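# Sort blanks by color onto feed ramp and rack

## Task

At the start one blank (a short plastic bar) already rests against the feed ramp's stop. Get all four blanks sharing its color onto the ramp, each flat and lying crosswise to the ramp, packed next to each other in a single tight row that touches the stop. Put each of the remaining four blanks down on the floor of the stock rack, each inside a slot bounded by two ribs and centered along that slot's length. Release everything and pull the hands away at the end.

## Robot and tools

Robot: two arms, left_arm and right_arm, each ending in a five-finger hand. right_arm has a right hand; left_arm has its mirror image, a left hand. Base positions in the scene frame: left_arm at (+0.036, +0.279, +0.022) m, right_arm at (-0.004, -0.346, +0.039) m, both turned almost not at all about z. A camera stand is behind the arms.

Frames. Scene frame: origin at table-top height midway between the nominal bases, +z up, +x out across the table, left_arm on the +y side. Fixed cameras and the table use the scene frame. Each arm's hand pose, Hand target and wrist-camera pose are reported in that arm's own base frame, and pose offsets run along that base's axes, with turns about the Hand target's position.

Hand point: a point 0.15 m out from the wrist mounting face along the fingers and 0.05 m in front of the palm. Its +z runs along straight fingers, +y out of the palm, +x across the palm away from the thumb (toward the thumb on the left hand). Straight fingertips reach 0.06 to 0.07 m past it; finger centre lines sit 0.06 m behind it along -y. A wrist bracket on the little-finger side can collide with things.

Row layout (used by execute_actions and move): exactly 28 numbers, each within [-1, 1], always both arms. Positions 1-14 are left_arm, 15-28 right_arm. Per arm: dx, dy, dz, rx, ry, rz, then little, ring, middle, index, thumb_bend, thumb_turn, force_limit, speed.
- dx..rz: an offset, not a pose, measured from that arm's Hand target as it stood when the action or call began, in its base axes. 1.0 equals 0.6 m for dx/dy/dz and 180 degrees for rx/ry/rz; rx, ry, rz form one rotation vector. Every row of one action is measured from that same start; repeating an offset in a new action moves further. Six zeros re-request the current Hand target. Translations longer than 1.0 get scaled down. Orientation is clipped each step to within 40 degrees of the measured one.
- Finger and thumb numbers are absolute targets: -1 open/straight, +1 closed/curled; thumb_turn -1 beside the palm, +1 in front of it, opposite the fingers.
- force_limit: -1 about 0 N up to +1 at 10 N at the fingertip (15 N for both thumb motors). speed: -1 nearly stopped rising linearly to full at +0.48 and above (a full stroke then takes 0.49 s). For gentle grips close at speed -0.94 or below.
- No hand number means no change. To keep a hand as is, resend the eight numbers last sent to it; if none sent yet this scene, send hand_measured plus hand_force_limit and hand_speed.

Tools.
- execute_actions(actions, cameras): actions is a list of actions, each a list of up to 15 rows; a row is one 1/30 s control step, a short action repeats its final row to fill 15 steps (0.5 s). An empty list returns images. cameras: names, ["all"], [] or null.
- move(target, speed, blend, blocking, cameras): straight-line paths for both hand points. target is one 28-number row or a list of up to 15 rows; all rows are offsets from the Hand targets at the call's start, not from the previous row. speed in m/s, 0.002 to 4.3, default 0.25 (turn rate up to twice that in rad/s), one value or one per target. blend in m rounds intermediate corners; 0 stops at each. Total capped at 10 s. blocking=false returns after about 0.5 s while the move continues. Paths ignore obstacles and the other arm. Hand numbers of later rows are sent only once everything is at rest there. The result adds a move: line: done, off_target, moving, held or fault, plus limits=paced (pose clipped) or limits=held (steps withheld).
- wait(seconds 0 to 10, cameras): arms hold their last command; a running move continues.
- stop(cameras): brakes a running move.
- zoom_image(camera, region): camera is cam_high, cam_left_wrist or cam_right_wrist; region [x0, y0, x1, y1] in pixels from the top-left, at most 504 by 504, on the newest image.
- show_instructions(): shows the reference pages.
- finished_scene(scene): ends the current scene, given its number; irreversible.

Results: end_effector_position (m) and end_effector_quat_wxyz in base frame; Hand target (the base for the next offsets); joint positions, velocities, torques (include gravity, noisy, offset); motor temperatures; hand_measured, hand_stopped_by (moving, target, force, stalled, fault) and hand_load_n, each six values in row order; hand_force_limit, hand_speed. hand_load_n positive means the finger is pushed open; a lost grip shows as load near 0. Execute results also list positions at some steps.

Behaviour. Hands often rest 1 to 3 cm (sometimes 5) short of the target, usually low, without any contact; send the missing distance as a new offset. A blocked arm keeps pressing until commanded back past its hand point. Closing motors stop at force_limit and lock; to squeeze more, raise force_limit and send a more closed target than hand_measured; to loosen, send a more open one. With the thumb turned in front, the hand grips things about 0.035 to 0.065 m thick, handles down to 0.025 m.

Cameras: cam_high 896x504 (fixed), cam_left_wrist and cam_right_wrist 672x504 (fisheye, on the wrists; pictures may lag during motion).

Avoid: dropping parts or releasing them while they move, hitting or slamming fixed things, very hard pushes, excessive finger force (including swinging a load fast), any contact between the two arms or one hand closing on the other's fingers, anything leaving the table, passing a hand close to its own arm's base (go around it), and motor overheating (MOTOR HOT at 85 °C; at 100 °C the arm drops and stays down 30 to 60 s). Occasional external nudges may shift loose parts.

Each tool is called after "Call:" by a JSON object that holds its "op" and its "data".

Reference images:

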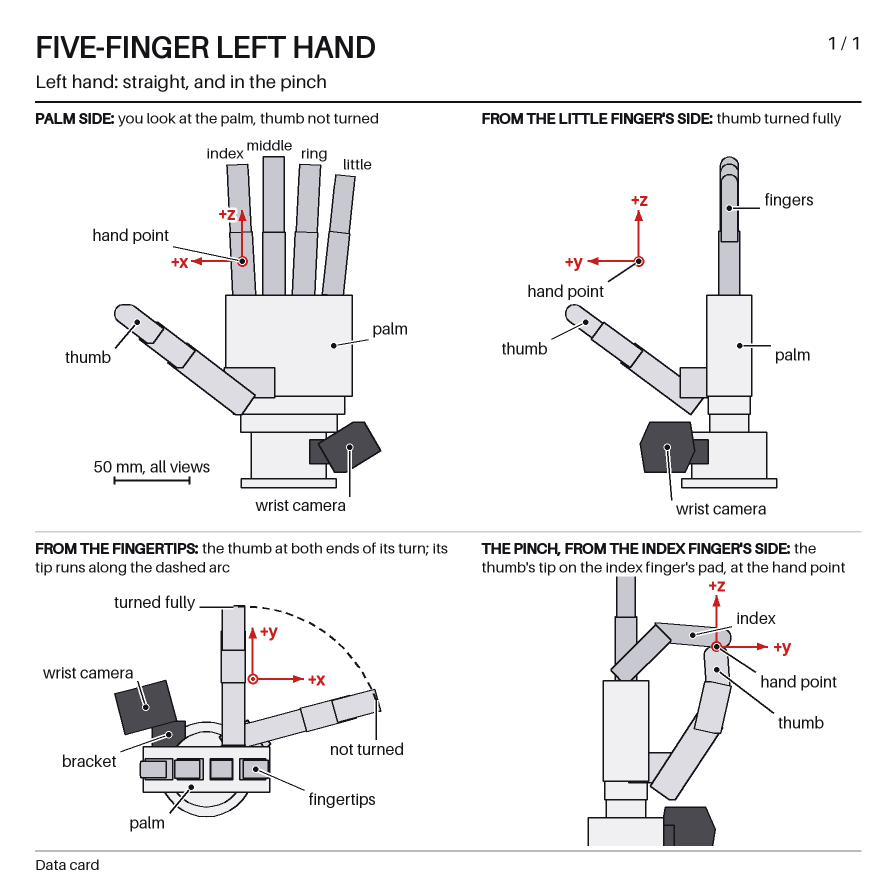

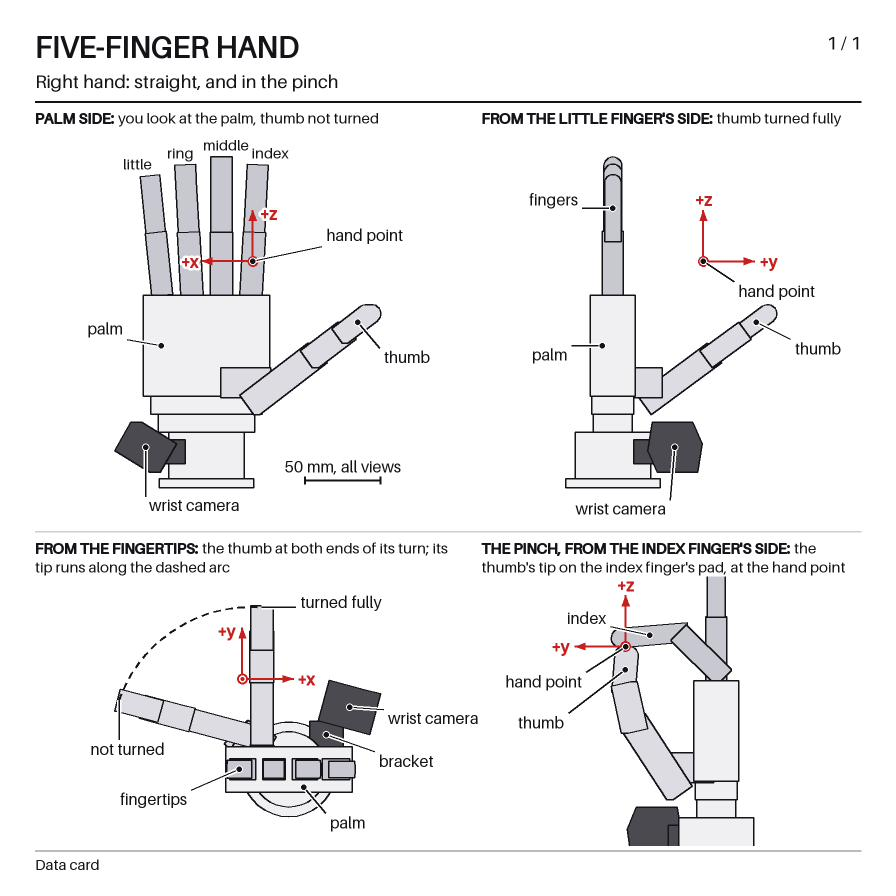

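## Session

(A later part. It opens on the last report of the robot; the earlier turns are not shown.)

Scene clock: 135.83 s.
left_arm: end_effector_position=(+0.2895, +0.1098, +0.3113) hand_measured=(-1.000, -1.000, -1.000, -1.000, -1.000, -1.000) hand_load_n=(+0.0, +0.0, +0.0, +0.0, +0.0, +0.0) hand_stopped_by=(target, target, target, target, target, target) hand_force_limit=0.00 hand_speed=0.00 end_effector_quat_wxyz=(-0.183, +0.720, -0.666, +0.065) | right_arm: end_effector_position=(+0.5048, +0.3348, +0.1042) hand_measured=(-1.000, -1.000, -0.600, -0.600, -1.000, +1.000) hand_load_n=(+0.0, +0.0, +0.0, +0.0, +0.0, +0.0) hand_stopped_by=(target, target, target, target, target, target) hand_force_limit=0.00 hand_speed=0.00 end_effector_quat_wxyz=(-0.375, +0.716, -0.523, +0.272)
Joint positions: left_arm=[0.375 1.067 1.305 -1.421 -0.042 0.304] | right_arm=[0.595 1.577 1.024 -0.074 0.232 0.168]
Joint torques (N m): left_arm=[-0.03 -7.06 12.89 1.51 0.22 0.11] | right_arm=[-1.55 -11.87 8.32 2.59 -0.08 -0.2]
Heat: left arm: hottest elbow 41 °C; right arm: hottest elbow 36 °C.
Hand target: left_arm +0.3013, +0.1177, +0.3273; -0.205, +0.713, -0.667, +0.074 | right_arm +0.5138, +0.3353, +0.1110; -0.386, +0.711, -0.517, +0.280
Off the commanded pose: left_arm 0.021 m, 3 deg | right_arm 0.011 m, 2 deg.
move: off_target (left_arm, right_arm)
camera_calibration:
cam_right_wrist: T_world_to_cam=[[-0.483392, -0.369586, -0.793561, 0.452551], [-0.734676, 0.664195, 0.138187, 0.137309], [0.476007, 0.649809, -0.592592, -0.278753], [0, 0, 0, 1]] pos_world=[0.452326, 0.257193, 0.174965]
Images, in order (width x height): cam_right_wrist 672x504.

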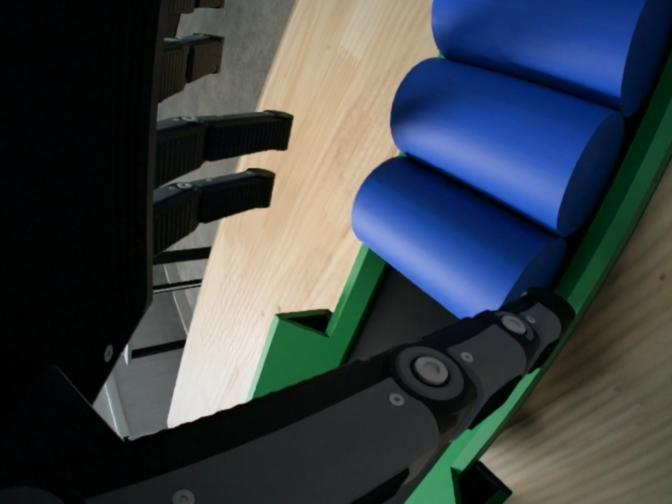

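Call:
{"op": "move", "data": {"target": [0,0,0, 0,0,0, -1,-1,-1,-1,-1,-1,0,0, 0.008,0.015,-0.027,0,0,0.004, -1,-1,-0.6,-0.6,-1,1,0,0], "cameras": ["cam_right_wrist"], "speed": 0.08}}

Call:
{"op": "zoom_image", "data": {"camera": "cam_right_wrist", "region": [250, 60, 672, 380]}}

Scene clock: 166.93 s.
left_arm: end_effector_position=(+0.2895, +0.1098, +0.3113) hand_measured=(-1.000, -1.000, -1.000, -1.000, -1.000, -1.000) hand_load_n=(+0.0, +0.0, +0.0, +0.0, +0.0, +0.0) hand_stopped_by=(target, target, target, target, target, target) hand_force_limit=0.00 hand_speed=0.00 end_effector_quat_wxyz=(-0.183, +0.720, -0.666, +0.065) | right_arm: end_effector_position=(+0.5095, +0.3393, +0.0850) hand_measured=(-1.000, -1.000, -0.600, -0.600, -1.000, +1.000) hand_load_n=(+0.0, -0.5, +0.0, +0.0, +0.0, +0.0) hand_stopped_by=(target, target, target, target, target, target) hand_force_limit=0.00 hand_speed=0.00 end_effector_quat_wxyz=(-0.373, +0.719, -0.521, +0.269)
Joint positions: left_arm=[0.375 1.067 1.305 -1.421 -0.042 0.304] | right_arm=[0.595 1.622 1.024 -0.034 0.225 0.165]
Joint torques (N m): left_arm=[-0.03 -7.06 12.89 1.5 0.22 0.11] | right_arm=[-1.03 -12.34 8.54 2.59 -0.08 -0.21]
Motor temperatures (°C): left_arm=[25 24 43 21 23 23] | right_arm=[25 28 33 22 21 22]
Heat: left arm: hottest elbow 43 °C; right arm: hottest elbow 33 °C.
Hand target: left_arm +0.3013, +0.1177, +0.3273; -0.205, +0.713, -0.667, +0.074 | right_arm +0.5186, +0.3443, +0.0948; -0.388, +0.714, -0.512, +0.278
Off the commanded pose: left_arm 0.021 m, 3 deg | right_arm 0.014 m, 2 deg.
move: off_target (left_arm, right_arm)
camera_calibration:
cam_right_wrist: T_world_to_cam=[[-0.485487, -0.37478, -0.789837, 0.443809], [-0.738274, 0.659644, 0.140789, 0.14367], [0.468246, 0.651467, -0.596939, -0.291549], [0, 0, 0, 1]] pos_world=[0.458049, 0.261494, 0.156273]
Images, in order (width x height): cam_right_wrist 672x504.

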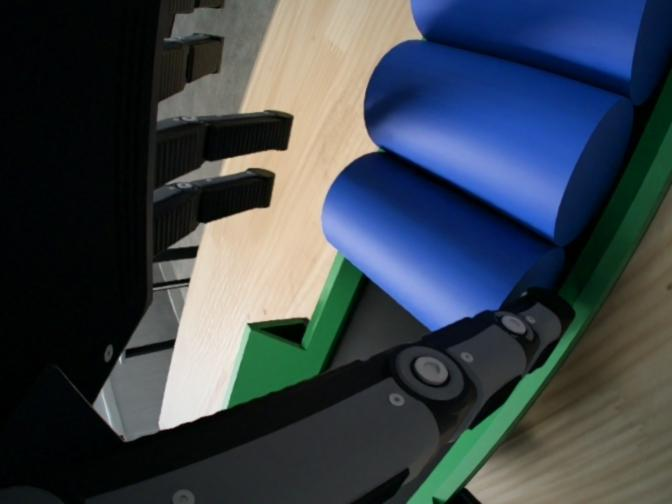

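Scaled by 1.194 from the camera's 672x504 image, which has a finer 960x720 frame.

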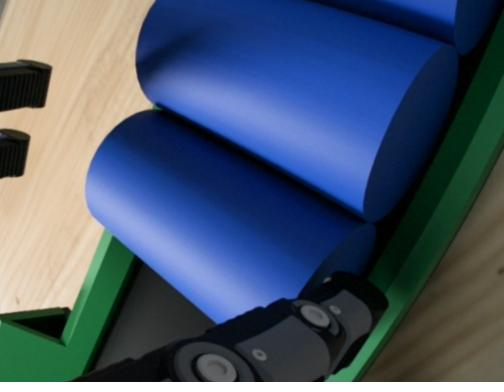

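Call:
{"op": "move", "data": {"target": [0,0,0, 0,0,0, -1,-1,-1,-1,-1,-1,0,0, 0.0,0.013,-0.0133,0,0,0, -1,-1,-0.6,-0.6,-1,1,0,0], "cameras": ["cam_right_wrist"], "speed": 0.08}}

Call:
{"op": "zoom_image", "data": {"camera": "cam_right_wrist", "region": [250, 60, 672, 380]}}

Scene clock: 177.07 s.
left_arm: end_effector_position=(+0.2895, +0.1098, +0.3113) hand_measured=(-1.000, -1.000, -1.000, -1.000, -1.000, -1.000) hand_load_n=(+0.0, +0.0, +0.0, +0.0, +0.0, +0.0) hand_stopped_by=(target, target, target, target, target, target) hand_force_limit=0.00 hand_speed=0.00 end_effector_quat_wxyz=(-0.183, +0.720, -0.666, +0.065) | right_arm: end_effector_position=(+0.5103, +0.3425, +0.0760) hand_measured=(-1.000, -1.000, -0.600, -0.600, -1.000, +1.000) hand_load_n=(+0.0, +0.0, +0.0, +0.0, +0.0, +0.0) hand_stopped_by=(target, target, target, target, target, target) hand_force_limit=0.00 hand_speed=0.00 end_effector_quat_wxyz=(-0.372, +0.720, -0.520, +0.268)
Joint positions: left_arm=[0.375 1.067 1.305 -1.421 -0.042 0.304] | right_arm=[0.599 1.643 1.024 -0.018 0.225 0.165]
Joint torques (N m): left_arm=[-0.09 -7.06 12.89 1.52 0.22 0.11] | right_arm=[-0.5 -12.45 8.72 2.58 0.31 -0.11]
Heat: left arm: hottest elbow 44 °C; right arm: hottest elbow 32 °C.
Hand target: left_arm +0.3013, +0.1177, +0.3273; -0.205, +0.713, -0.667, +0.074 | right_arm +0.5186, +0.3522, +0.0868; -0.388, +0.714, -0.512, +0.278
Off the commanded pose: left_arm 0.021 m, 3 deg | right_arm 0.017 m, 2 deg.
move: off_target (left_arm, right_arm)
camera_calibration:
cam_right_wrist: T_world_to_cam=[[-0.486626, -0.378084, -0.787558, 0.439724], [-0.740118, 0.657373, 0.141727, 0.14514], [0.464135, 0.651853, -0.599722, -0.297238], [0, 0, 0, 1]] pos_world=[0.459361, 0.264597, 0.147478]
Images, in order (width x height): cam_right_wrist 672x504.

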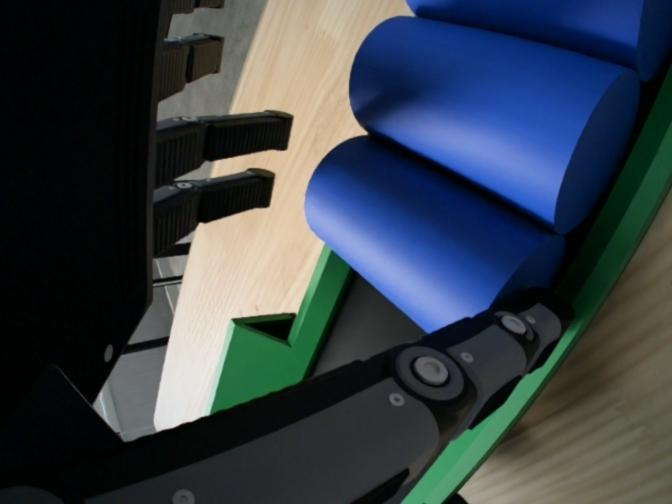

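Scaled by 1.194 from the camera's 672x504 image, which has a finer 960x720 frame.

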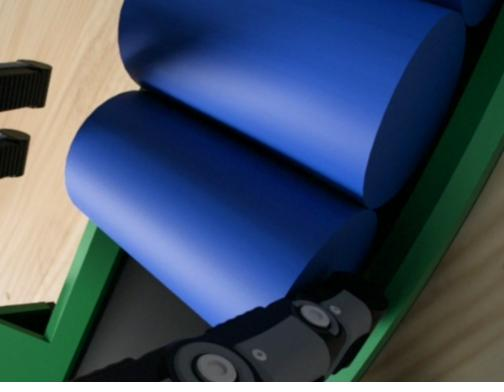

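Call:
{"op": "move", "data": {"target": [0,0,0, 0,0,0, -1,-1,-1,-1,-1,-1,0,0, 0.0,0,0.004,0,0,0, -1,-1,0.2,0.2,-1,1,-0.3,-0.9], "cameras": ["cam_right_wrist"], "speed": 0.05}}

Scene clock: 184.63 s.
left_arm: end_effector_position=(+0.2895, +0.1098, +0.3113) hand_measured=(-1.000, -1.000, -1.000, -1.000, -1.000, -1.000) hand_load_n=(+0.0, +0.0, +0.0, +0.0, +0.0, -0.5) hand_stopped_by=(target, target, target, target, target, target) hand_force_limit=0.00 hand_speed=0.00 end_effector_quat_wxyz=(-0.183, +0.720, -0.666, +0.065) | right_arm: end_effector_position=(+0.5105, +0.3428, +0.0762) hand_measured=(-1.000, -1.000, -0.136, -0.118, -1.000, +1.000) hand_load_n=(+0.0, +0.0, +2.5, +5.0, +1.0, +0.0) hand_stopped_by=(target, target, force, force, target, target) hand_force_limit=-0.30 hand_speed=-0.90 end_effector_quat_wxyz=(-0.373, +0.720, -0.520, +0.268)
Joint positions: left_arm=[0.375 1.067 1.305 -1.421 -0.042 0.304] | right_arm=[0.599 1.643 1.024 -0.016 0.225 0.165]
Joint torques (N m): left_arm=[-0.09 -7.06 12.89 1.51 0.22 0.11] | right_arm=[-0.21 -12.75 8.91 2.32 0.31 -0.11]
Heat: left arm: hottest elbow 44 °C; right arm: hottest elbow 32 °C.
Hand target: left_arm +0.3013, +0.1177, +0.3273; -0.205, +0.713, -0.667, +0.074 | right_arm +0.5186, +0.3522, +0.0892; -0.388, +0.714, -0.512, +0.278
Off the commanded pose: left_arm 0.021 m, 3 deg | right_arm 0.018 m, 2 deg.
move: off_target (left_arm, right_arm)
camera_calibration:
cam_right_wrist: T_world_to_cam=[[-0.4855, -0.377618, -0.788476, 0.439535], [-0.740551, 0.656964, 0.141357, 0.145351], [0.464621, 0.652536, -0.598602, -0.297929], [0, 0, 0, 1]] pos_world=[0.459459, 0.264895, 0.147676]
Images, in order (width x height): cam_right_wrist 672x504.

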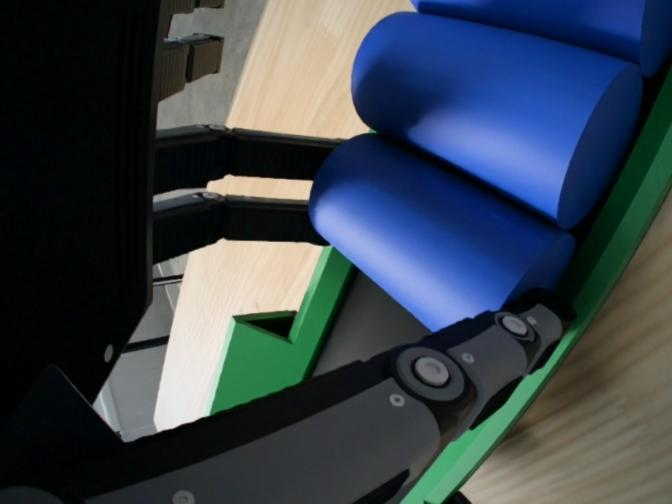

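Call:
{"op": "move", "data": {"target": [[0,0,0, 0,0,0, -1,-1,-1,-1,-1,-1,0,0, -0.005,0.015,0.03,0,0,0, -1,-1,0.2,0.2,-1,1,-0.3,-0.9],[0,0,0, 0,0,0, -1,-1,-1,-1,-1,-1,0,0, -0.01,0.03,0.15,0,0,0, -1,-1,0.2,0.2,-1,1,-0.3,-0.9]], "cameras": ["cam_right_wrist","cam_high"], "speed": 0.08, "blend": 0.01}}

Scene clock: 189.43 s.
left_arm: end_effector_position=(+0.2895, +0.1098, +0.3113) hand_measured=(-1.000, -1.000, -1.000, -1.000, -1.000, -1.000) hand_load_n=(+0.0, +0.0, +0.0, +0.0, +0.0, +0.0) hand_stopped_by=(target, target, target, target, target, target) hand_force_limit=0.00 hand_speed=0.00 end_effector_quat_wxyz=(-0.183, +0.720, -0.666, +0.065) | right_arm: end_effector_position=(+0.4968, +0.3529, +0.1365) hand_measured=(-1.000, -1.000, -0.138, -0.118, -1.000, +1.000) hand_load_n=(+0.0, +0.0, +3.0, +4.5, +1.0, -0.5) hand_stopped_by=(target, target, force, force, target, target) hand_force_limit=-0.30 hand_speed=-0.90 end_effector_quat_wxyz=(-0.356, +0.733, -0.514, +0.268)
Joint positions: left_arm=[0.375 1.067 1.305 -1.421 -0.042 0.304] | right_arm=[0.635 1.556 1.119 -0.235 0.255 0.165]
Joint torques (N m): left_arm=[-0.03 -7.06 12.9 1.51 0.22 0.11] | right_arm=[-0.21 -13.8 12.98 1.2 0.36 0.09]
Heat: left arm: hottest elbow 45 °C; right arm: hottest elbow 33 °C.
Hand target: left_arm +0.3013, +0.1177, +0.3273; -0.205, +0.713, -0.667, +0.074 | right_arm +0.5126, +0.3702, +0.1793; -0.388, +0.714, -0.512, +0.278
Off the commanded pose: left_arm 0.021 m, 3 deg | right_arm 0.049 m, 4 deg.
move: off_target (left_arm, right_arm)
camera_calibration:
cam_right_wrist: T_world_to_cam=[[-0.495956, -0.411704, -0.764544, 0.498161], [-0.746139, 0.652435, 0.132684, 0.125565], [0.444189, 0.636261, -0.630767, -0.241712], [0, 0, 0, 1]] pos_world=[0.448121, 0.276964, 0.211742]
Images, in order (width x height): cam_high 896x504, cam_right_wrist 672x504.

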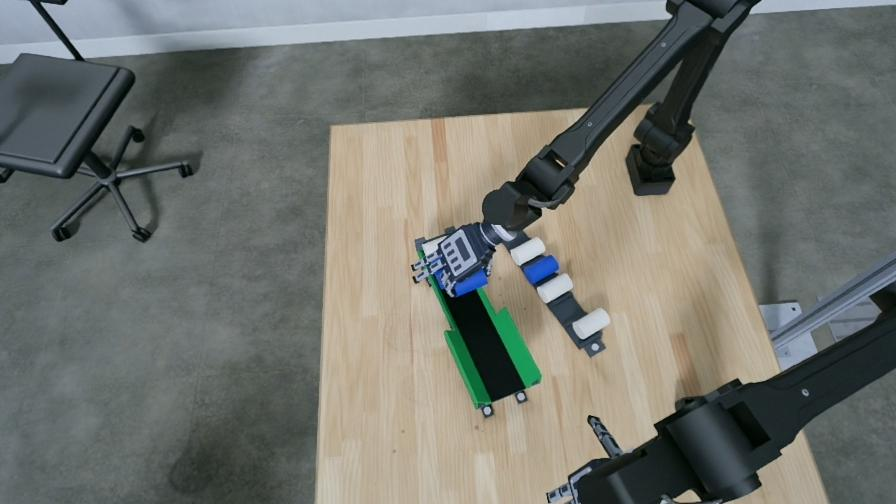

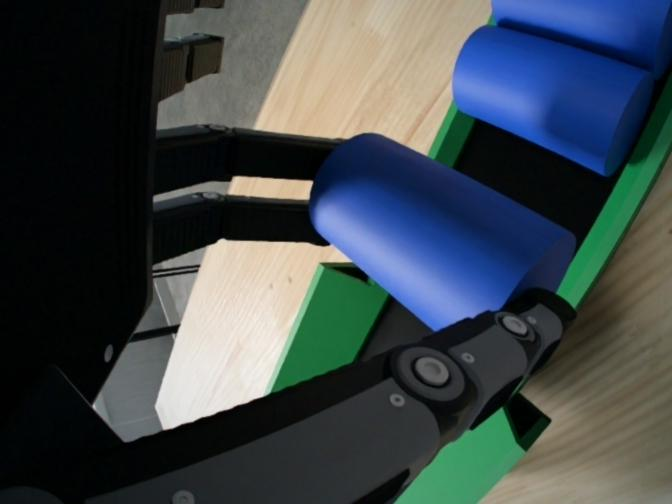

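Call:
{"op": "move", "data": {"target": [[0,0,0, 0,0,0, -1,-1,-1,-1,-1,-1,0,0, 0,0,0.1,0,0,0, -1,-1,0.2,0.2,-1,1,-0.3,-0.9],[0,0,0, 0,0,0, -1,-1,-1,-1,-1,-1,0,0, -0.371,0.008,0.1,0,0,0.0738, -1,-1,0.2,0.2,-1,1,-0.3,-0.9]], "cameras": ["cam_right_wrist","cam_high"], "speed": 0.12, "blend": 0.02}}

Scene clock: 198.87 s.
left_arm: end_effector_position=(+0.2895, +0.1098, +0.3113) hand_measured=(-1.000, -1.000, -1.000, -1.000, -1.000, -1.000) hand_load_n=(+0.0, +0.0, +0.0, +0.0, +0.0, +0.0) hand_stopped_by=(target, target, target, target, target, target) hand_force_limit=0.00 hand_speed=0.00 end_effector_quat_wxyz=(-0.183, +0.720, -0.666, +0.065) | right_arm: end_effector_position=(+0.2915, +0.3738, +0.2285) hand_measured=(-1.000, -1.000, -0.138, -0.118, -1.000, +1.000) hand_load_n=(+0.0, +0.0, +3.0, +4.5, +1.0, -0.5) hand_stopped_by=(target, target, force, force, target, target) hand_force_limit=-0.30 hand_speed=-0.90 end_effector_quat_wxyz=(-0.409, +0.776, -0.421, +0.230)
Joint positions: left_arm=[0.375 1.067 1.305 -1.421 -0.042 0.304] | right_arm=[0.954 1.096 0.919 -0.455 0.324 0.212]
Joint torques (N m): left_arm=[-0.03 -7.12 12.89 1.51 0.22 0.11] | right_arm=[-0.38 -7.59 9.65 1.21 0.4 0.1]
Heat: left arm: hottest elbow 45 °C; right arm: hottest elbow 34 °C.
Hand target: left_arm +0.3013, +0.1177, +0.3273; -0.205, +0.713, -0.667, +0.074 | right_arm +0.2900, +0.3750, +0.2393; -0.417, +0.769, -0.426, +0.231
Off the commanded pose: left_arm 0.021 m, 3 deg | right_arm 0.011 m, 1 deg.
move: off_target (left_arm, right_arm)
camera_calibration:
cam_right_wrist: T_world_to_cam=[[-0.356157, -0.485609, -0.798333, 0.469859], [-0.883047, 0.454311, 0.117602, 0.0640141], [0.305582, 0.746851, -0.590621, -0.115987], [0, 0, 0, 1]] pos_world=[0.259315, 0.285711, 0.299071]
Images, in order (width x height): cam_high 896x504, cam_right_wrist 672x504.

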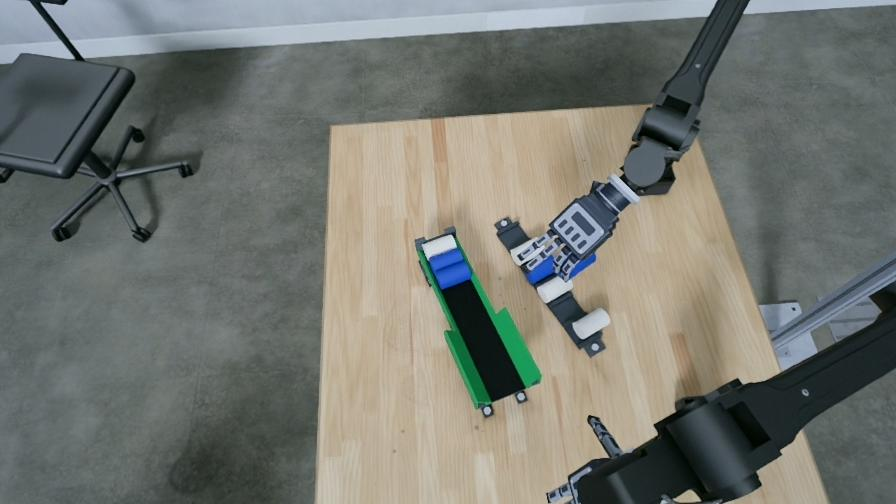

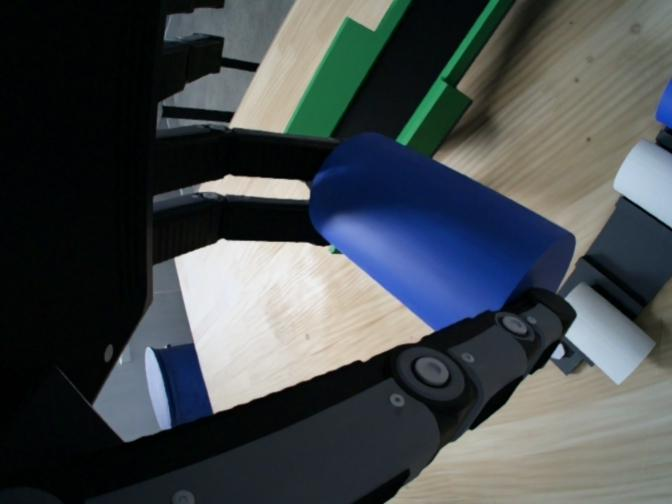

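Call:
{"op": "move", "data": {"target": [0,0,0, 0,0,0, -1,-1,-1,-1,-1,-1,0,0, -0.05,-0.013,-0.1,0,0,0, -1,-1,0.2,0.2,-1,1,-0.3,-0.9], "cameras": ["cam_right_wrist","cam_high"], "speed": 0.12}}

Call:
{"op": "zoom_image", "data": {"camera": "cam_right_wrist", "region": [372, 60, 672, 420]}}

Scene clock: 204.53 s.
left_arm: end_effector_position=(+0.2895, +0.1098, +0.3113) hand_measured=(-1.000, -1.000, -1.000, -1.000, -1.000, -1.000) hand_load_n=(+0.0, +0.0, +0.0, +0.0, +0.0, +0.0) hand_stopped_by=(target, target, target, target, target, target) hand_force_limit=0.00 hand_speed=0.00 end_effector_quat_wxyz=(-0.183, +0.720, -0.666, +0.065) | right_arm: end_effector_position=(+0.2564, +0.3569, +0.1613) hand_measured=(-1.000, -1.000, -0.138, -0.118, -1.000, +1.000) hand_load_n=(+0.0, +0.0, +3.0, +4.5, +1.0, -0.5) hand_stopped_by=(target, target, force, force, target, target) hand_force_limit=-0.30 hand_speed=-0.90 end_effector_quat_wxyz=(-0.390, +0.785, -0.422, +0.230)
Joint positions: left_arm=[0.375 1.067 1.305 -1.421 -0.042 0.304] | right_arm=[1.015 1.068 0.741 -0.36 0.374 0.252]
Joint torques (N m): left_arm=[-0.03 -7.06 12.89 1.52 0.22 0.11] | right_arm=[-0.21 -6.71 9.37 2.62 0.45 0.09]
Heat: left arm: hottest elbow 45 °C; right arm: hottest elbow 34 °C.
Hand target: left_arm +0.3013, +0.1177, +0.3273; -0.205, +0.713, -0.667, +0.074 | right_arm +0.2601, +0.3671, +0.1793; -0.417, +0.769, -0.426, +0.231
Off the commanded pose: left_arm 0.021 m, 3 deg | right_arm 0.021 m, 4 deg.
move: off_target (left_arm, right_arm)
camera_calibration:
cam_right_wrist: T_world_to_cam=[[-0.374097, -0.512815, -0.772704, 0.405626], [-0.879716, 0.459934, 0.120665, 0.0451749], [0.293514, 0.724901, -0.623192, -0.116087], [0, 0, 0, 1]] pos_world=[0.225558, 0.271386, 0.235633]
Images, in order (width x height): cam_high 896x504, cam_right_wrist 672x504.

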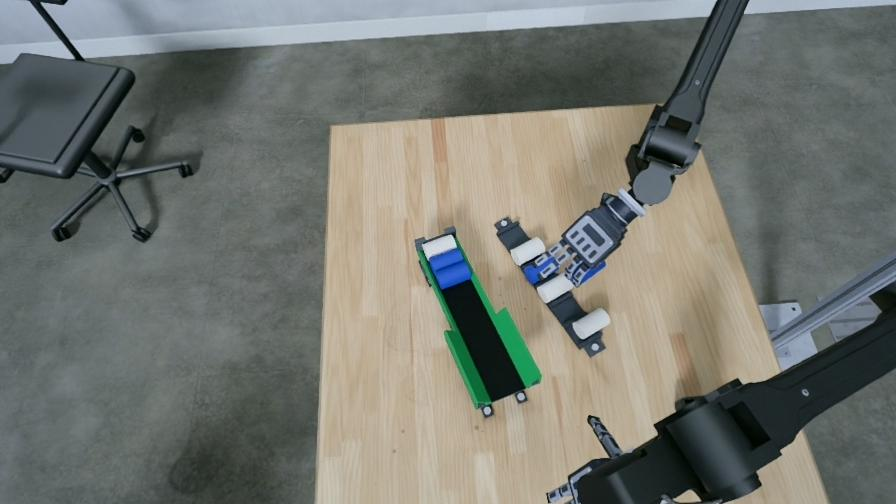

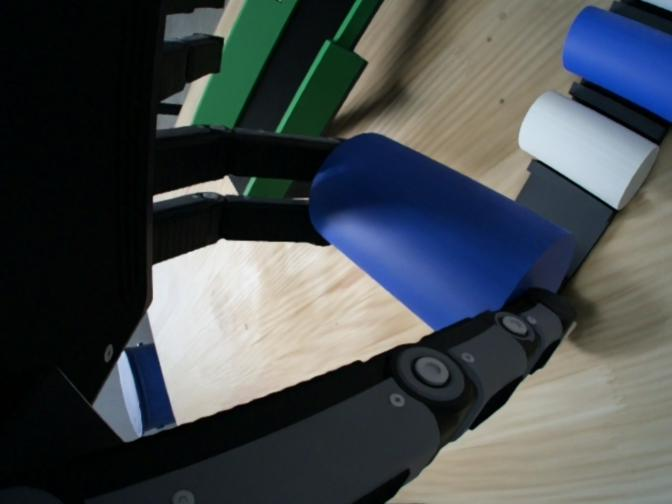

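Scaled by 1.400 from the camera's 672x504 image, which has a finer 960x720 frame.

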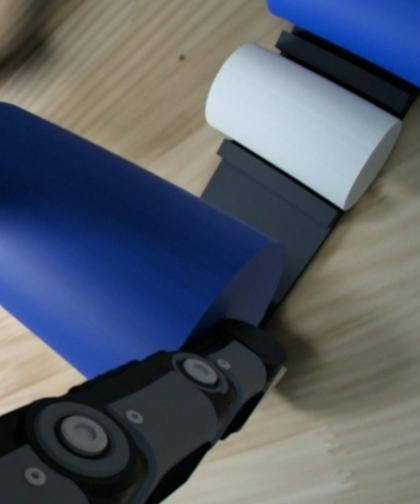

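Call:
{"op": "move", "data": {"target": [0,0,0, 0,0,0, -1,-1,-1,-1,-1,-1,0,0, 0.003,0.035,-0.13,0,0,-0.006, -1,-1,0.2,0.2,-1,1,-0.3,-0.9], "cameras": ["cam_right_wrist","cam_high"], "speed": 0.12}}

Call:
{"op": "zoom_image", "data": {"camera": "cam_right_wrist", "region": [300, 60, 672, 420]}}

Call:
{"op": "zoom_image", "data": {"camera": "cam_high", "region": [490, 200, 640, 370]}}

Scene clock: 219.50 s.
left_arm: end_effector_position=(+0.2895, +0.1098, +0.3113) hand_measured=(-1.000, -1.000, -1.000, -1.000, -1.000, -1.000) hand_load_n=(+0.0, +0.0, -0.5, +0.0, +0.0, +0.0) hand_stopped_by=(target, target, target, target, target, target) hand_force_limit=0.00 hand_speed=0.00 end_effector_quat_wxyz=(-0.183, +0.720, -0.666, +0.065) | right_arm: end_effector_position=(+0.2583, +0.3767, +0.0901) hand_measured=(-1.000, -1.000, -0.138, -0.118, -1.000, +1.000) hand_load_n=(+0.0, -0.5, +3.0, +4.5, +1.0, -0.5) hand_stopped_by=(target, target, force, force, target, target) hand_force_limit=-0.30 hand_speed=-0.90 end_effector_quat_wxyz=(-0.394, +0.778, -0.429, +0.236)
Joint positions: left_arm=[0.375 1.067 1.305 -1.421 -0.042 0.304] | right_arm=[1.051 1.227 0.643 -0.1 0.419 0.286]
Joint torques (N m): left_arm=[-0.03 -7.06 12.89 1.51 0.22 0.11] | right_arm=[-0.26 -6.71 8.42 2.61 0.48 0.09]
Heat: left arm: hottest elbow 46 °C; right arm: hottest elbow 35 °C.
Hand target: left_arm +0.3013, +0.1177, +0.3273; -0.205, +0.713, -0.667, +0.074 | right_arm +0.2619, +0.3882, +0.1014; -0.415, +0.765, -0.434, +0.235
Off the commanded pose: left_arm 0.021 m, 3 deg | right_arm 0.016 m, 3 deg.
move: off_target (left_arm, right_arm)
camera_calibration:
cam_right_wrist: T_world_to_cam=[[-0.375058, -0.497443, -0.782229, 0.356837], [-0.872139, 0.475335, 0.115888, 0.0391007], [0.314173, 0.725677, -0.612118, -0.181963], [0, 0, 0, 1]] pos_world=[0.225104, 0.290966, 0.163214]
Images, in order (width x height): cam_high 896x504, cam_right_wrist 672x504.

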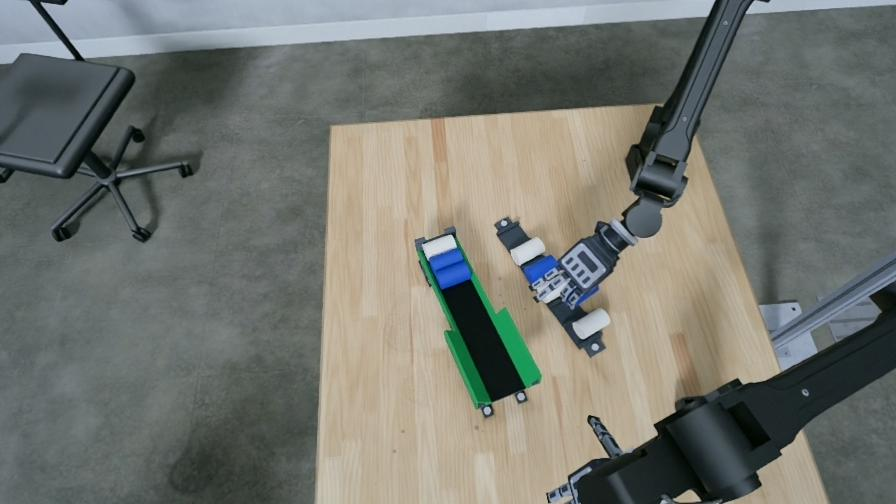

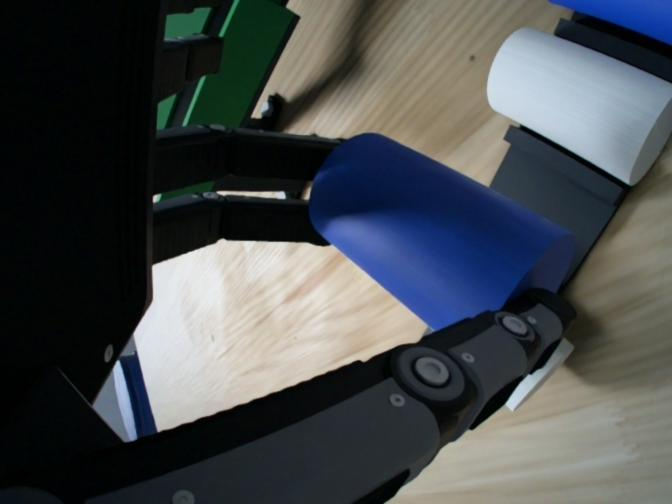

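Scaled by 1.355 from the camera's 672x504 image, which has a finer 960x720 frame.

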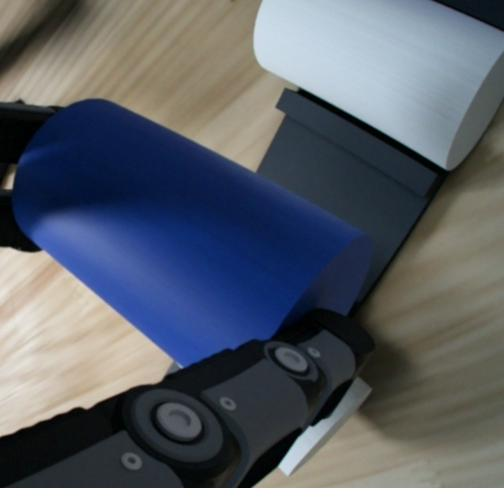

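Scaled by 2.965 from the camera's 896x504 image, which has a finer 1280x720 frame.

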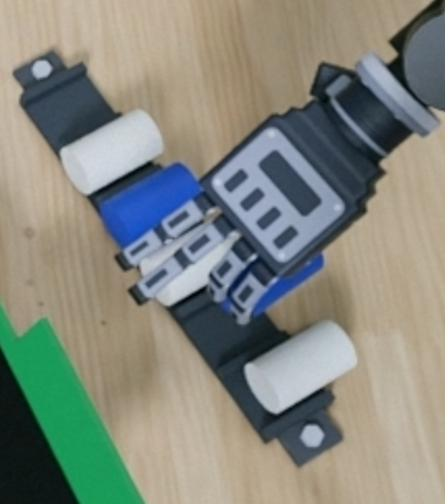

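Call:
{"op": "move", "data": {"target": [0,0,0, 0,0,0, -1,-1,-1,-1,-1,-1,0,0, 0.008,0.0,-0.083,0,0,-0.028, -1,-1,0.2,0.2,-1,1,-0.3,-0.9], "cameras": ["cam_right_wrist","cam_high"], "speed": 0.1}}

Call:
{"op": "zoom_image", "data": {"camera": "cam_right_wrist", "region": [300, 60, 672, 420]}}

Scene clock: 231.23 s.
left_arm: end_effector_position=(+0.2895, +0.1098, +0.3113) hand_measured=(-1.000, -1.000, -1.000, -1.000, -1.000, -1.000) hand_load_n=(+0.0, +0.0, +0.0, +0.0, +0.0, +0.0) hand_stopped_by=(target, target, target, target, target, target) hand_force_limit=0.00 hand_speed=0.00 end_effector_quat_wxyz=(-0.183, +0.720, -0.666, +0.065) | right_arm: end_effector_position=(+0.2632, +0.3766, +0.0413) hand_measured=(-1.000, -1.000, -0.138, -0.118, -1.000, +1.000) hand_load_n=(+0.0, +0.0, +3.0, +4.5, +1.0, -0.5) hand_stopped_by=(target, target, force, force, target, target) hand_force_limit=-0.30 hand_speed=-0.90 end_effector_quat_wxyz=(-0.384, +0.758, -0.462, +0.254)
Joint positions: left_arm=[0.375 1.067 1.305 -1.421 -0.042 0.304] | right_arm=[1.07 1.356 0.597 0.041 0.503 0.361]
Joint torques (N m): left_arm=[-0.03 -7.06 12.89 1.51 0.22 0.11] | right_arm=[-0.26 -7.47 7.41 2.54 0.54 0.09]
Heat: left arm: hottest elbow 46 °C; right arm: hottest elbow 34 °C.
Hand target: left_arm +0.3013, +0.1177, +0.3273; -0.205, +0.713, -0.667, +0.074 | right_arm +0.2666, +0.3881, +0.0514; -0.404, +0.745, -0.467, +0.253
Off the commanded pose: left_arm 0.021 m, 3 deg | right_arm 0.016 m, 3 deg.
move: off_target (left_arm, right_arm)
camera_calibration:
cam_right_wrist: T_world_to_cam=[[-0.415298, -0.463578, -0.782702, 0.318325], [-0.827274, 0.550316, 0.113007, 0.00906488], [0.378346, 0.694441, -0.612051, -0.218468], [0, 0, 0, 1]] pos_world=[0.222355, 0.294293, 0.114416]
Images, in order (width x height): cam_high 896x504, cam_right_wrist 672x504.

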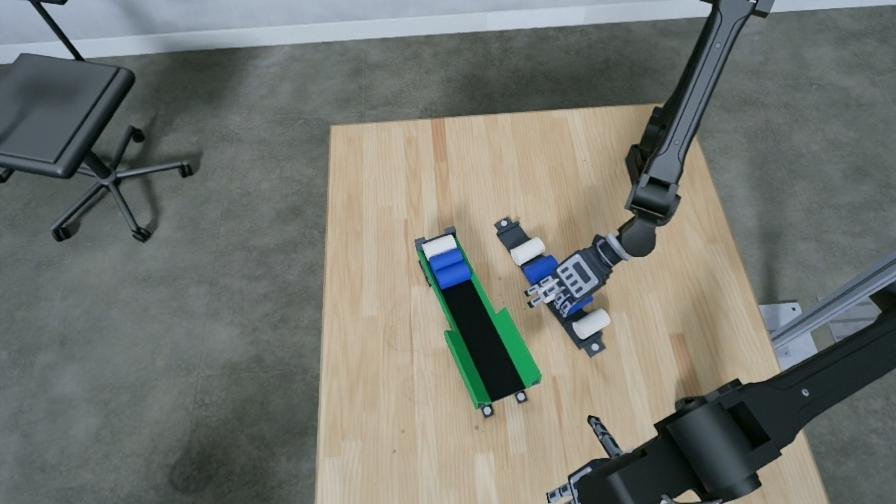

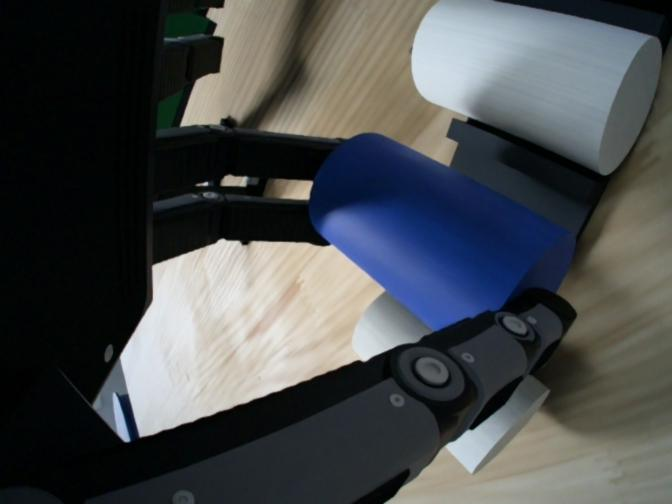

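Scaled by 1.355 from the camera's 672x504 image, which has a finer 960x720 frame.

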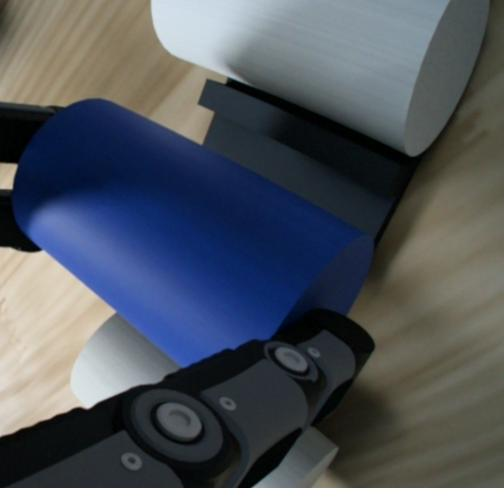

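Call:
{"op": "move", "data": {"target": [0,0,0, 0,0,0, -1,-1,-1,-1,-1,-1,0,0, 0.003,0.007,-0.033,0,0,0, -1,-1,0.2,0.2,-1,1,-0.3,-0.9], "cameras": ["cam_right_wrist","cam_high"], "speed": 0.08}}

Call:
{"op": "zoom_image", "data": {"camera": "cam_right_wrist", "region": [300, 60, 672, 420]}}

Call:
{"op": "zoom_image", "data": {"camera": "cam_high", "region": [490, 200, 640, 370]}}

Scene clock: 246.77 s.
left_arm: end_effector_position=(+0.2895, +0.1098, +0.3113) hand_measured=(-1.000, -1.000, -1.000, -1.000, -1.000, -1.000) hand_load_n=(+0.0, +0.0, +0.0, +0.0, +0.0, +0.0) hand_stopped_by=(target, target, target, target, target, target) hand_force_limit=0.00 hand_speed=0.00 end_effector_quat_wxyz=(-0.183, +0.720, -0.666, +0.065) | right_arm: end_effector_position=(+0.2656, +0.3813, +0.0225) hand_measured=(-1.000, -1.000, -0.138, -0.118, -1.000, +1.000) hand_load_n=(+0.0, +0.0, +3.0, +4.5, +1.0, -0.5) hand_stopped_by=(target, target, force, force, target, target) hand_force_limit=-0.30 hand_speed=-0.90 end_effector_quat_wxyz=(-0.385, +0.757, -0.462, +0.254)
Joint positions: left_arm=[0.375 1.067 1.305 -1.421 -0.042 0.304] | right_arm=[1.071 1.419 0.588 0.114 0.505 0.363]
Joint torques (N m): left_arm=[-0.03 -7.06 12.89 1.51 0.22 0.11] | right_arm=[-0.26 -7.94 6.89 2.52 0.54 0.09]
Heat: left arm: hottest elbow 46 °C; right arm: hottest elbow 33 °C.
Hand target: left_arm +0.3013, +0.1177, +0.3273; -0.205, +0.713, -0.667, +0.074 | right_arm +0.2685, +0.3924, +0.0318; -0.404, +0.745, -0.467, +0.253
Off the commanded pose: left_arm 0.021 m, 3 deg | right_arm 0.015 m, 3 deg.
move: off_target (left_arm, right_arm)
camera_calibration:
cam_right_wrist: T_world_to_cam=[[-0.415036, -0.461483, -0.784078, 0.305893], [-0.82667, 0.551189, 0.11317, 0.0101425], [0.379949, 0.695144, -0.610257, -0.234793], [0, 0, 0, 1]] pos_world=[0.224551, 0.298789, 0.095412]
Images, in order (width x height): cam_high 896x504, cam_right_wrist 672x504.

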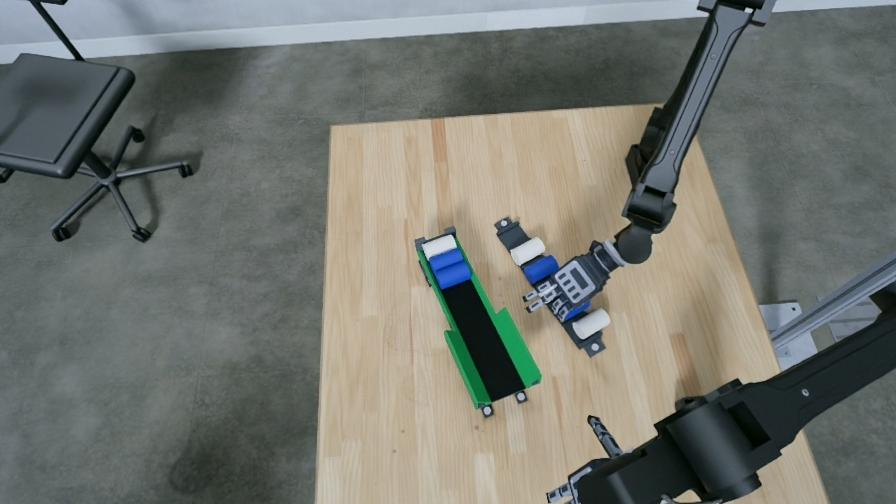

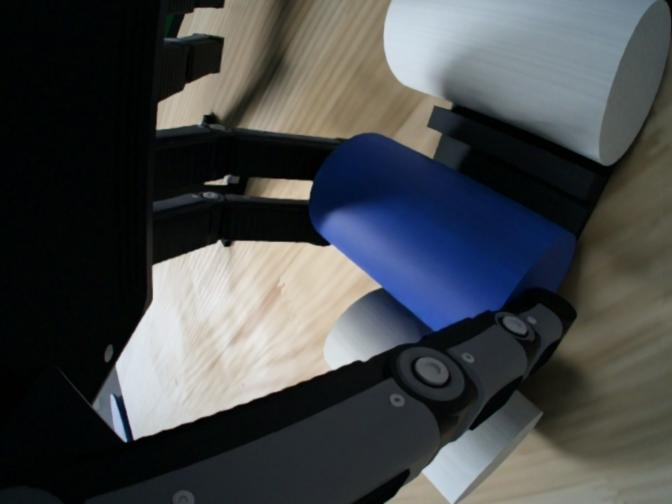

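Scaled by 1.355 from the camera's 672x504 image, which has a finer 960x720 frame.

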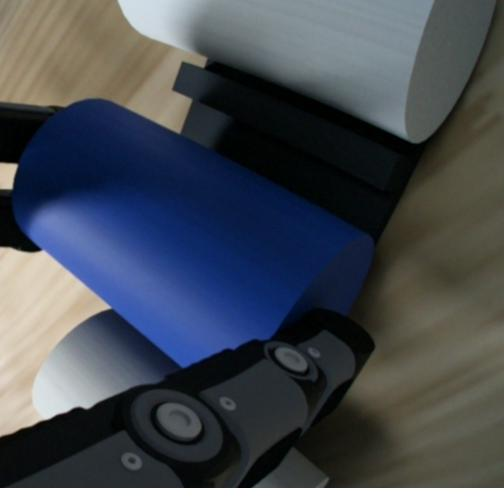

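Scaled by 2.965 from the camera's 896x504 image, which has a finer 1280x720 frame.

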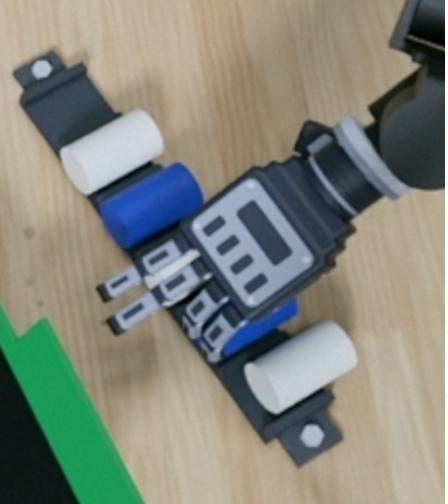

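Call:
{"op": "move", "data": {"target": [0,0,0, 0,0,0, -1,-1,-1,-1,-1,-1,0,0, 0.002,-0.003,-0.017,0,0,0, -1,-1,0.2,0.2,-1,1,-0.3,-0.9], "cameras": ["cam_right_wrist"], "speed": 0.04}}

Scene clock: 254.40 s.
left_arm: end_effector_position=(+0.2895, +0.1098, +0.3113) hand_measured=(-1.000, -1.000, -1.000, -1.000, -1.000, -1.000) hand_load_n=(+0.0, +0.0, +0.0, +0.0, +0.0, +0.0) hand_stopped_by=(target, target, target, target, target, target) hand_force_limit=0.00 hand_speed=0.00 end_effector_quat_wxyz=(-0.183, +0.720, -0.666, +0.065) | right_arm: end_effector_position=(+0.2655, +0.3812, +0.0134) hand_measured=(-1.000, -1.000, -0.138, -0.118, -1.000, +1.000) hand_load_n=(+0.0, +0.0, +3.0, +4.5, +1.0, -0.5) hand_stopped_by=(target, target, force, force, target, target) hand_force_limit=-0.30 hand_speed=-0.90 end_effector_quat_wxyz=(-0.386, +0.757, -0.462, +0.254)
Joint positions: left_arm=[0.375 1.067 1.305 -1.421 -0.042 0.304] | right_arm=[1.071 1.445 0.577 0.156 0.505 0.363]
Joint torques (N m): left_arm=[-0.03 -7.06 12.89 1.51 0.22 0.11] | right_arm=[-0.67 -7.94 6.6 2.55 0.39 0.05]
Heat: left arm: hottest elbow 47 °C; right arm: hottest elbow 33 °C.
Hand target: left_arm +0.3013, +0.1177, +0.3273; -0.205, +0.713, -0.667, +0.074 | right_arm +0.2696, +0.3906, +0.0215; -0.404, +0.745, -0.467, +0.253
Off the commanded pose: left_arm 0.021 m, 3 deg | right_arm 0.013 m, 3 deg.
move: off_target (left_arm, right_arm)
camera_calibration:
cam_right_wrist: T_world_to_cam=[[-0.413463, -0.45871, -0.786532, 0.29733], [-0.826913, 0.55076, 0.113485, 0.0114023], [0.381134, 0.697316, -0.607032, -0.241602], [0, 0, 0, 1]] pos_world=[0.224447, 0.298581, 0.0859056]
Images, in order (width x height): cam_right_wrist 672x504.

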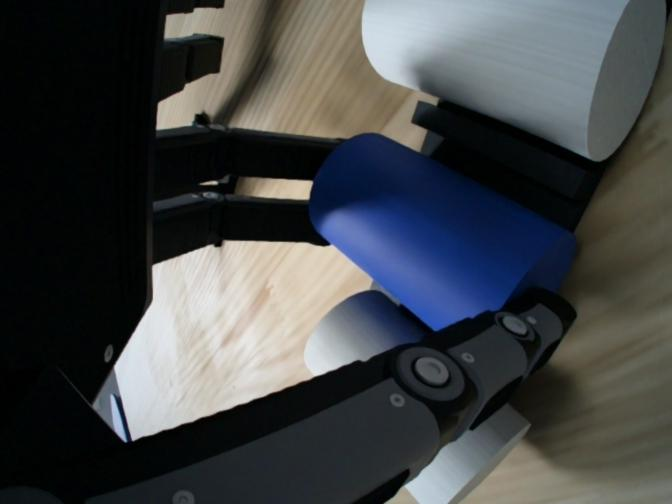

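Call:
{"op": "move", "data": {"target": [0,0,0, 0,0,0, -1,-1,-1,-1,-1,-1,0,0, 0.002,-0.003,-0.015,0,0,0, -1,-1,0.2,0.2,-1,1,-0.3,-0.9], "cameras": ["cam_right_wrist"], "speed": 0.04}}

Call:
{"op": "zoom_image", "data": {"camera": "cam_right_wrist", "region": [300, 60, 672, 420]}}

Scene clock: 257.37 s.
left_arm: end_effector_position=(+0.2895, +0.1098, +0.3113) hand_measured=(-1.000, -1.000, -1.000, -1.000, -1.000, -1.000) hand_load_n=(+0.0, +0.0, +0.0, +0.0, +0.0, +0.0) hand_stopped_by=(target, target, target, target, target, target) hand_force_limit=0.00 hand_speed=0.00 end_effector_quat_wxyz=(-0.183, +0.720, -0.666, +0.065) | right_arm: end_effector_position=(+0.2679, +0.3856, +0.0127) hand_measured=(-1.000, -1.000, -0.138, -0.118, -1.000, +1.000) hand_load_n=(+0.0, +0.0, +3.0, +4.0, +1.0, -1.0) hand_stopped_by=(target, target, force, force, target, target) hand_force_limit=-0.30 hand_speed=-0.90 end_effector_quat_wxyz=(-0.397, +0.751, -0.463, +0.254)
Joint positions: left_arm=[0.375 1.067 1.305 -1.421 -0.042 0.304] | right_arm=[1.071 1.459 0.573 0.197 0.505 0.363]
Joint torques (N m): left_arm=[-0.03 -7.06 12.89 1.51 0.22 0.11] | right_arm=[-1.08 -7.18 6 2.43 0.23 0]
Heat: left arm: hottest elbow 47 °C; right arm: hottest elbow 33 °C.
Hand target: left_arm +0.3013, +0.1177, +0.3273; -0.205, +0.713, -0.667, +0.074 | right_arm +0.2708, +0.3887, +0.0125; -0.404, +0.745, -0.467, +0.253
Off the commanded pose: left_arm 0.021 m, 3 deg | right_arm 0.004 m, 1 deg.
move: off_target (left_arm)
camera_calibration:
cam_right_wrist: T_world_to_cam=[[-0.40474, -0.442614, -0.800174, 0.291371], [-0.828158, 0.548463, 0.115513, 0.0122595], [0.387738, 0.709423, -0.588539, -0.252597], [0, 0, 0, 1]] pos_world=[0.226024, 0.301439, 0.0830683]
Images, in order (width x height): cam_right_wrist 672x504.

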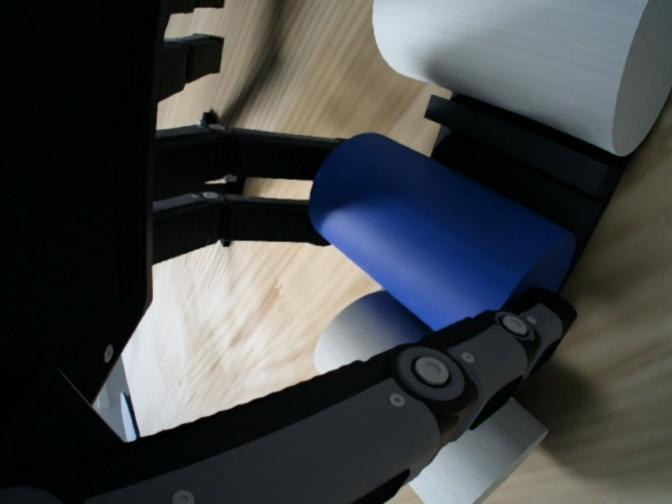

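Scaled by 1.355 from the camera's 672x504 image, which has a finer 960x720 frame.

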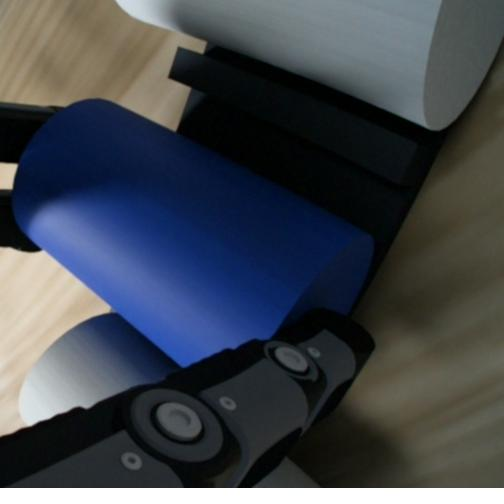

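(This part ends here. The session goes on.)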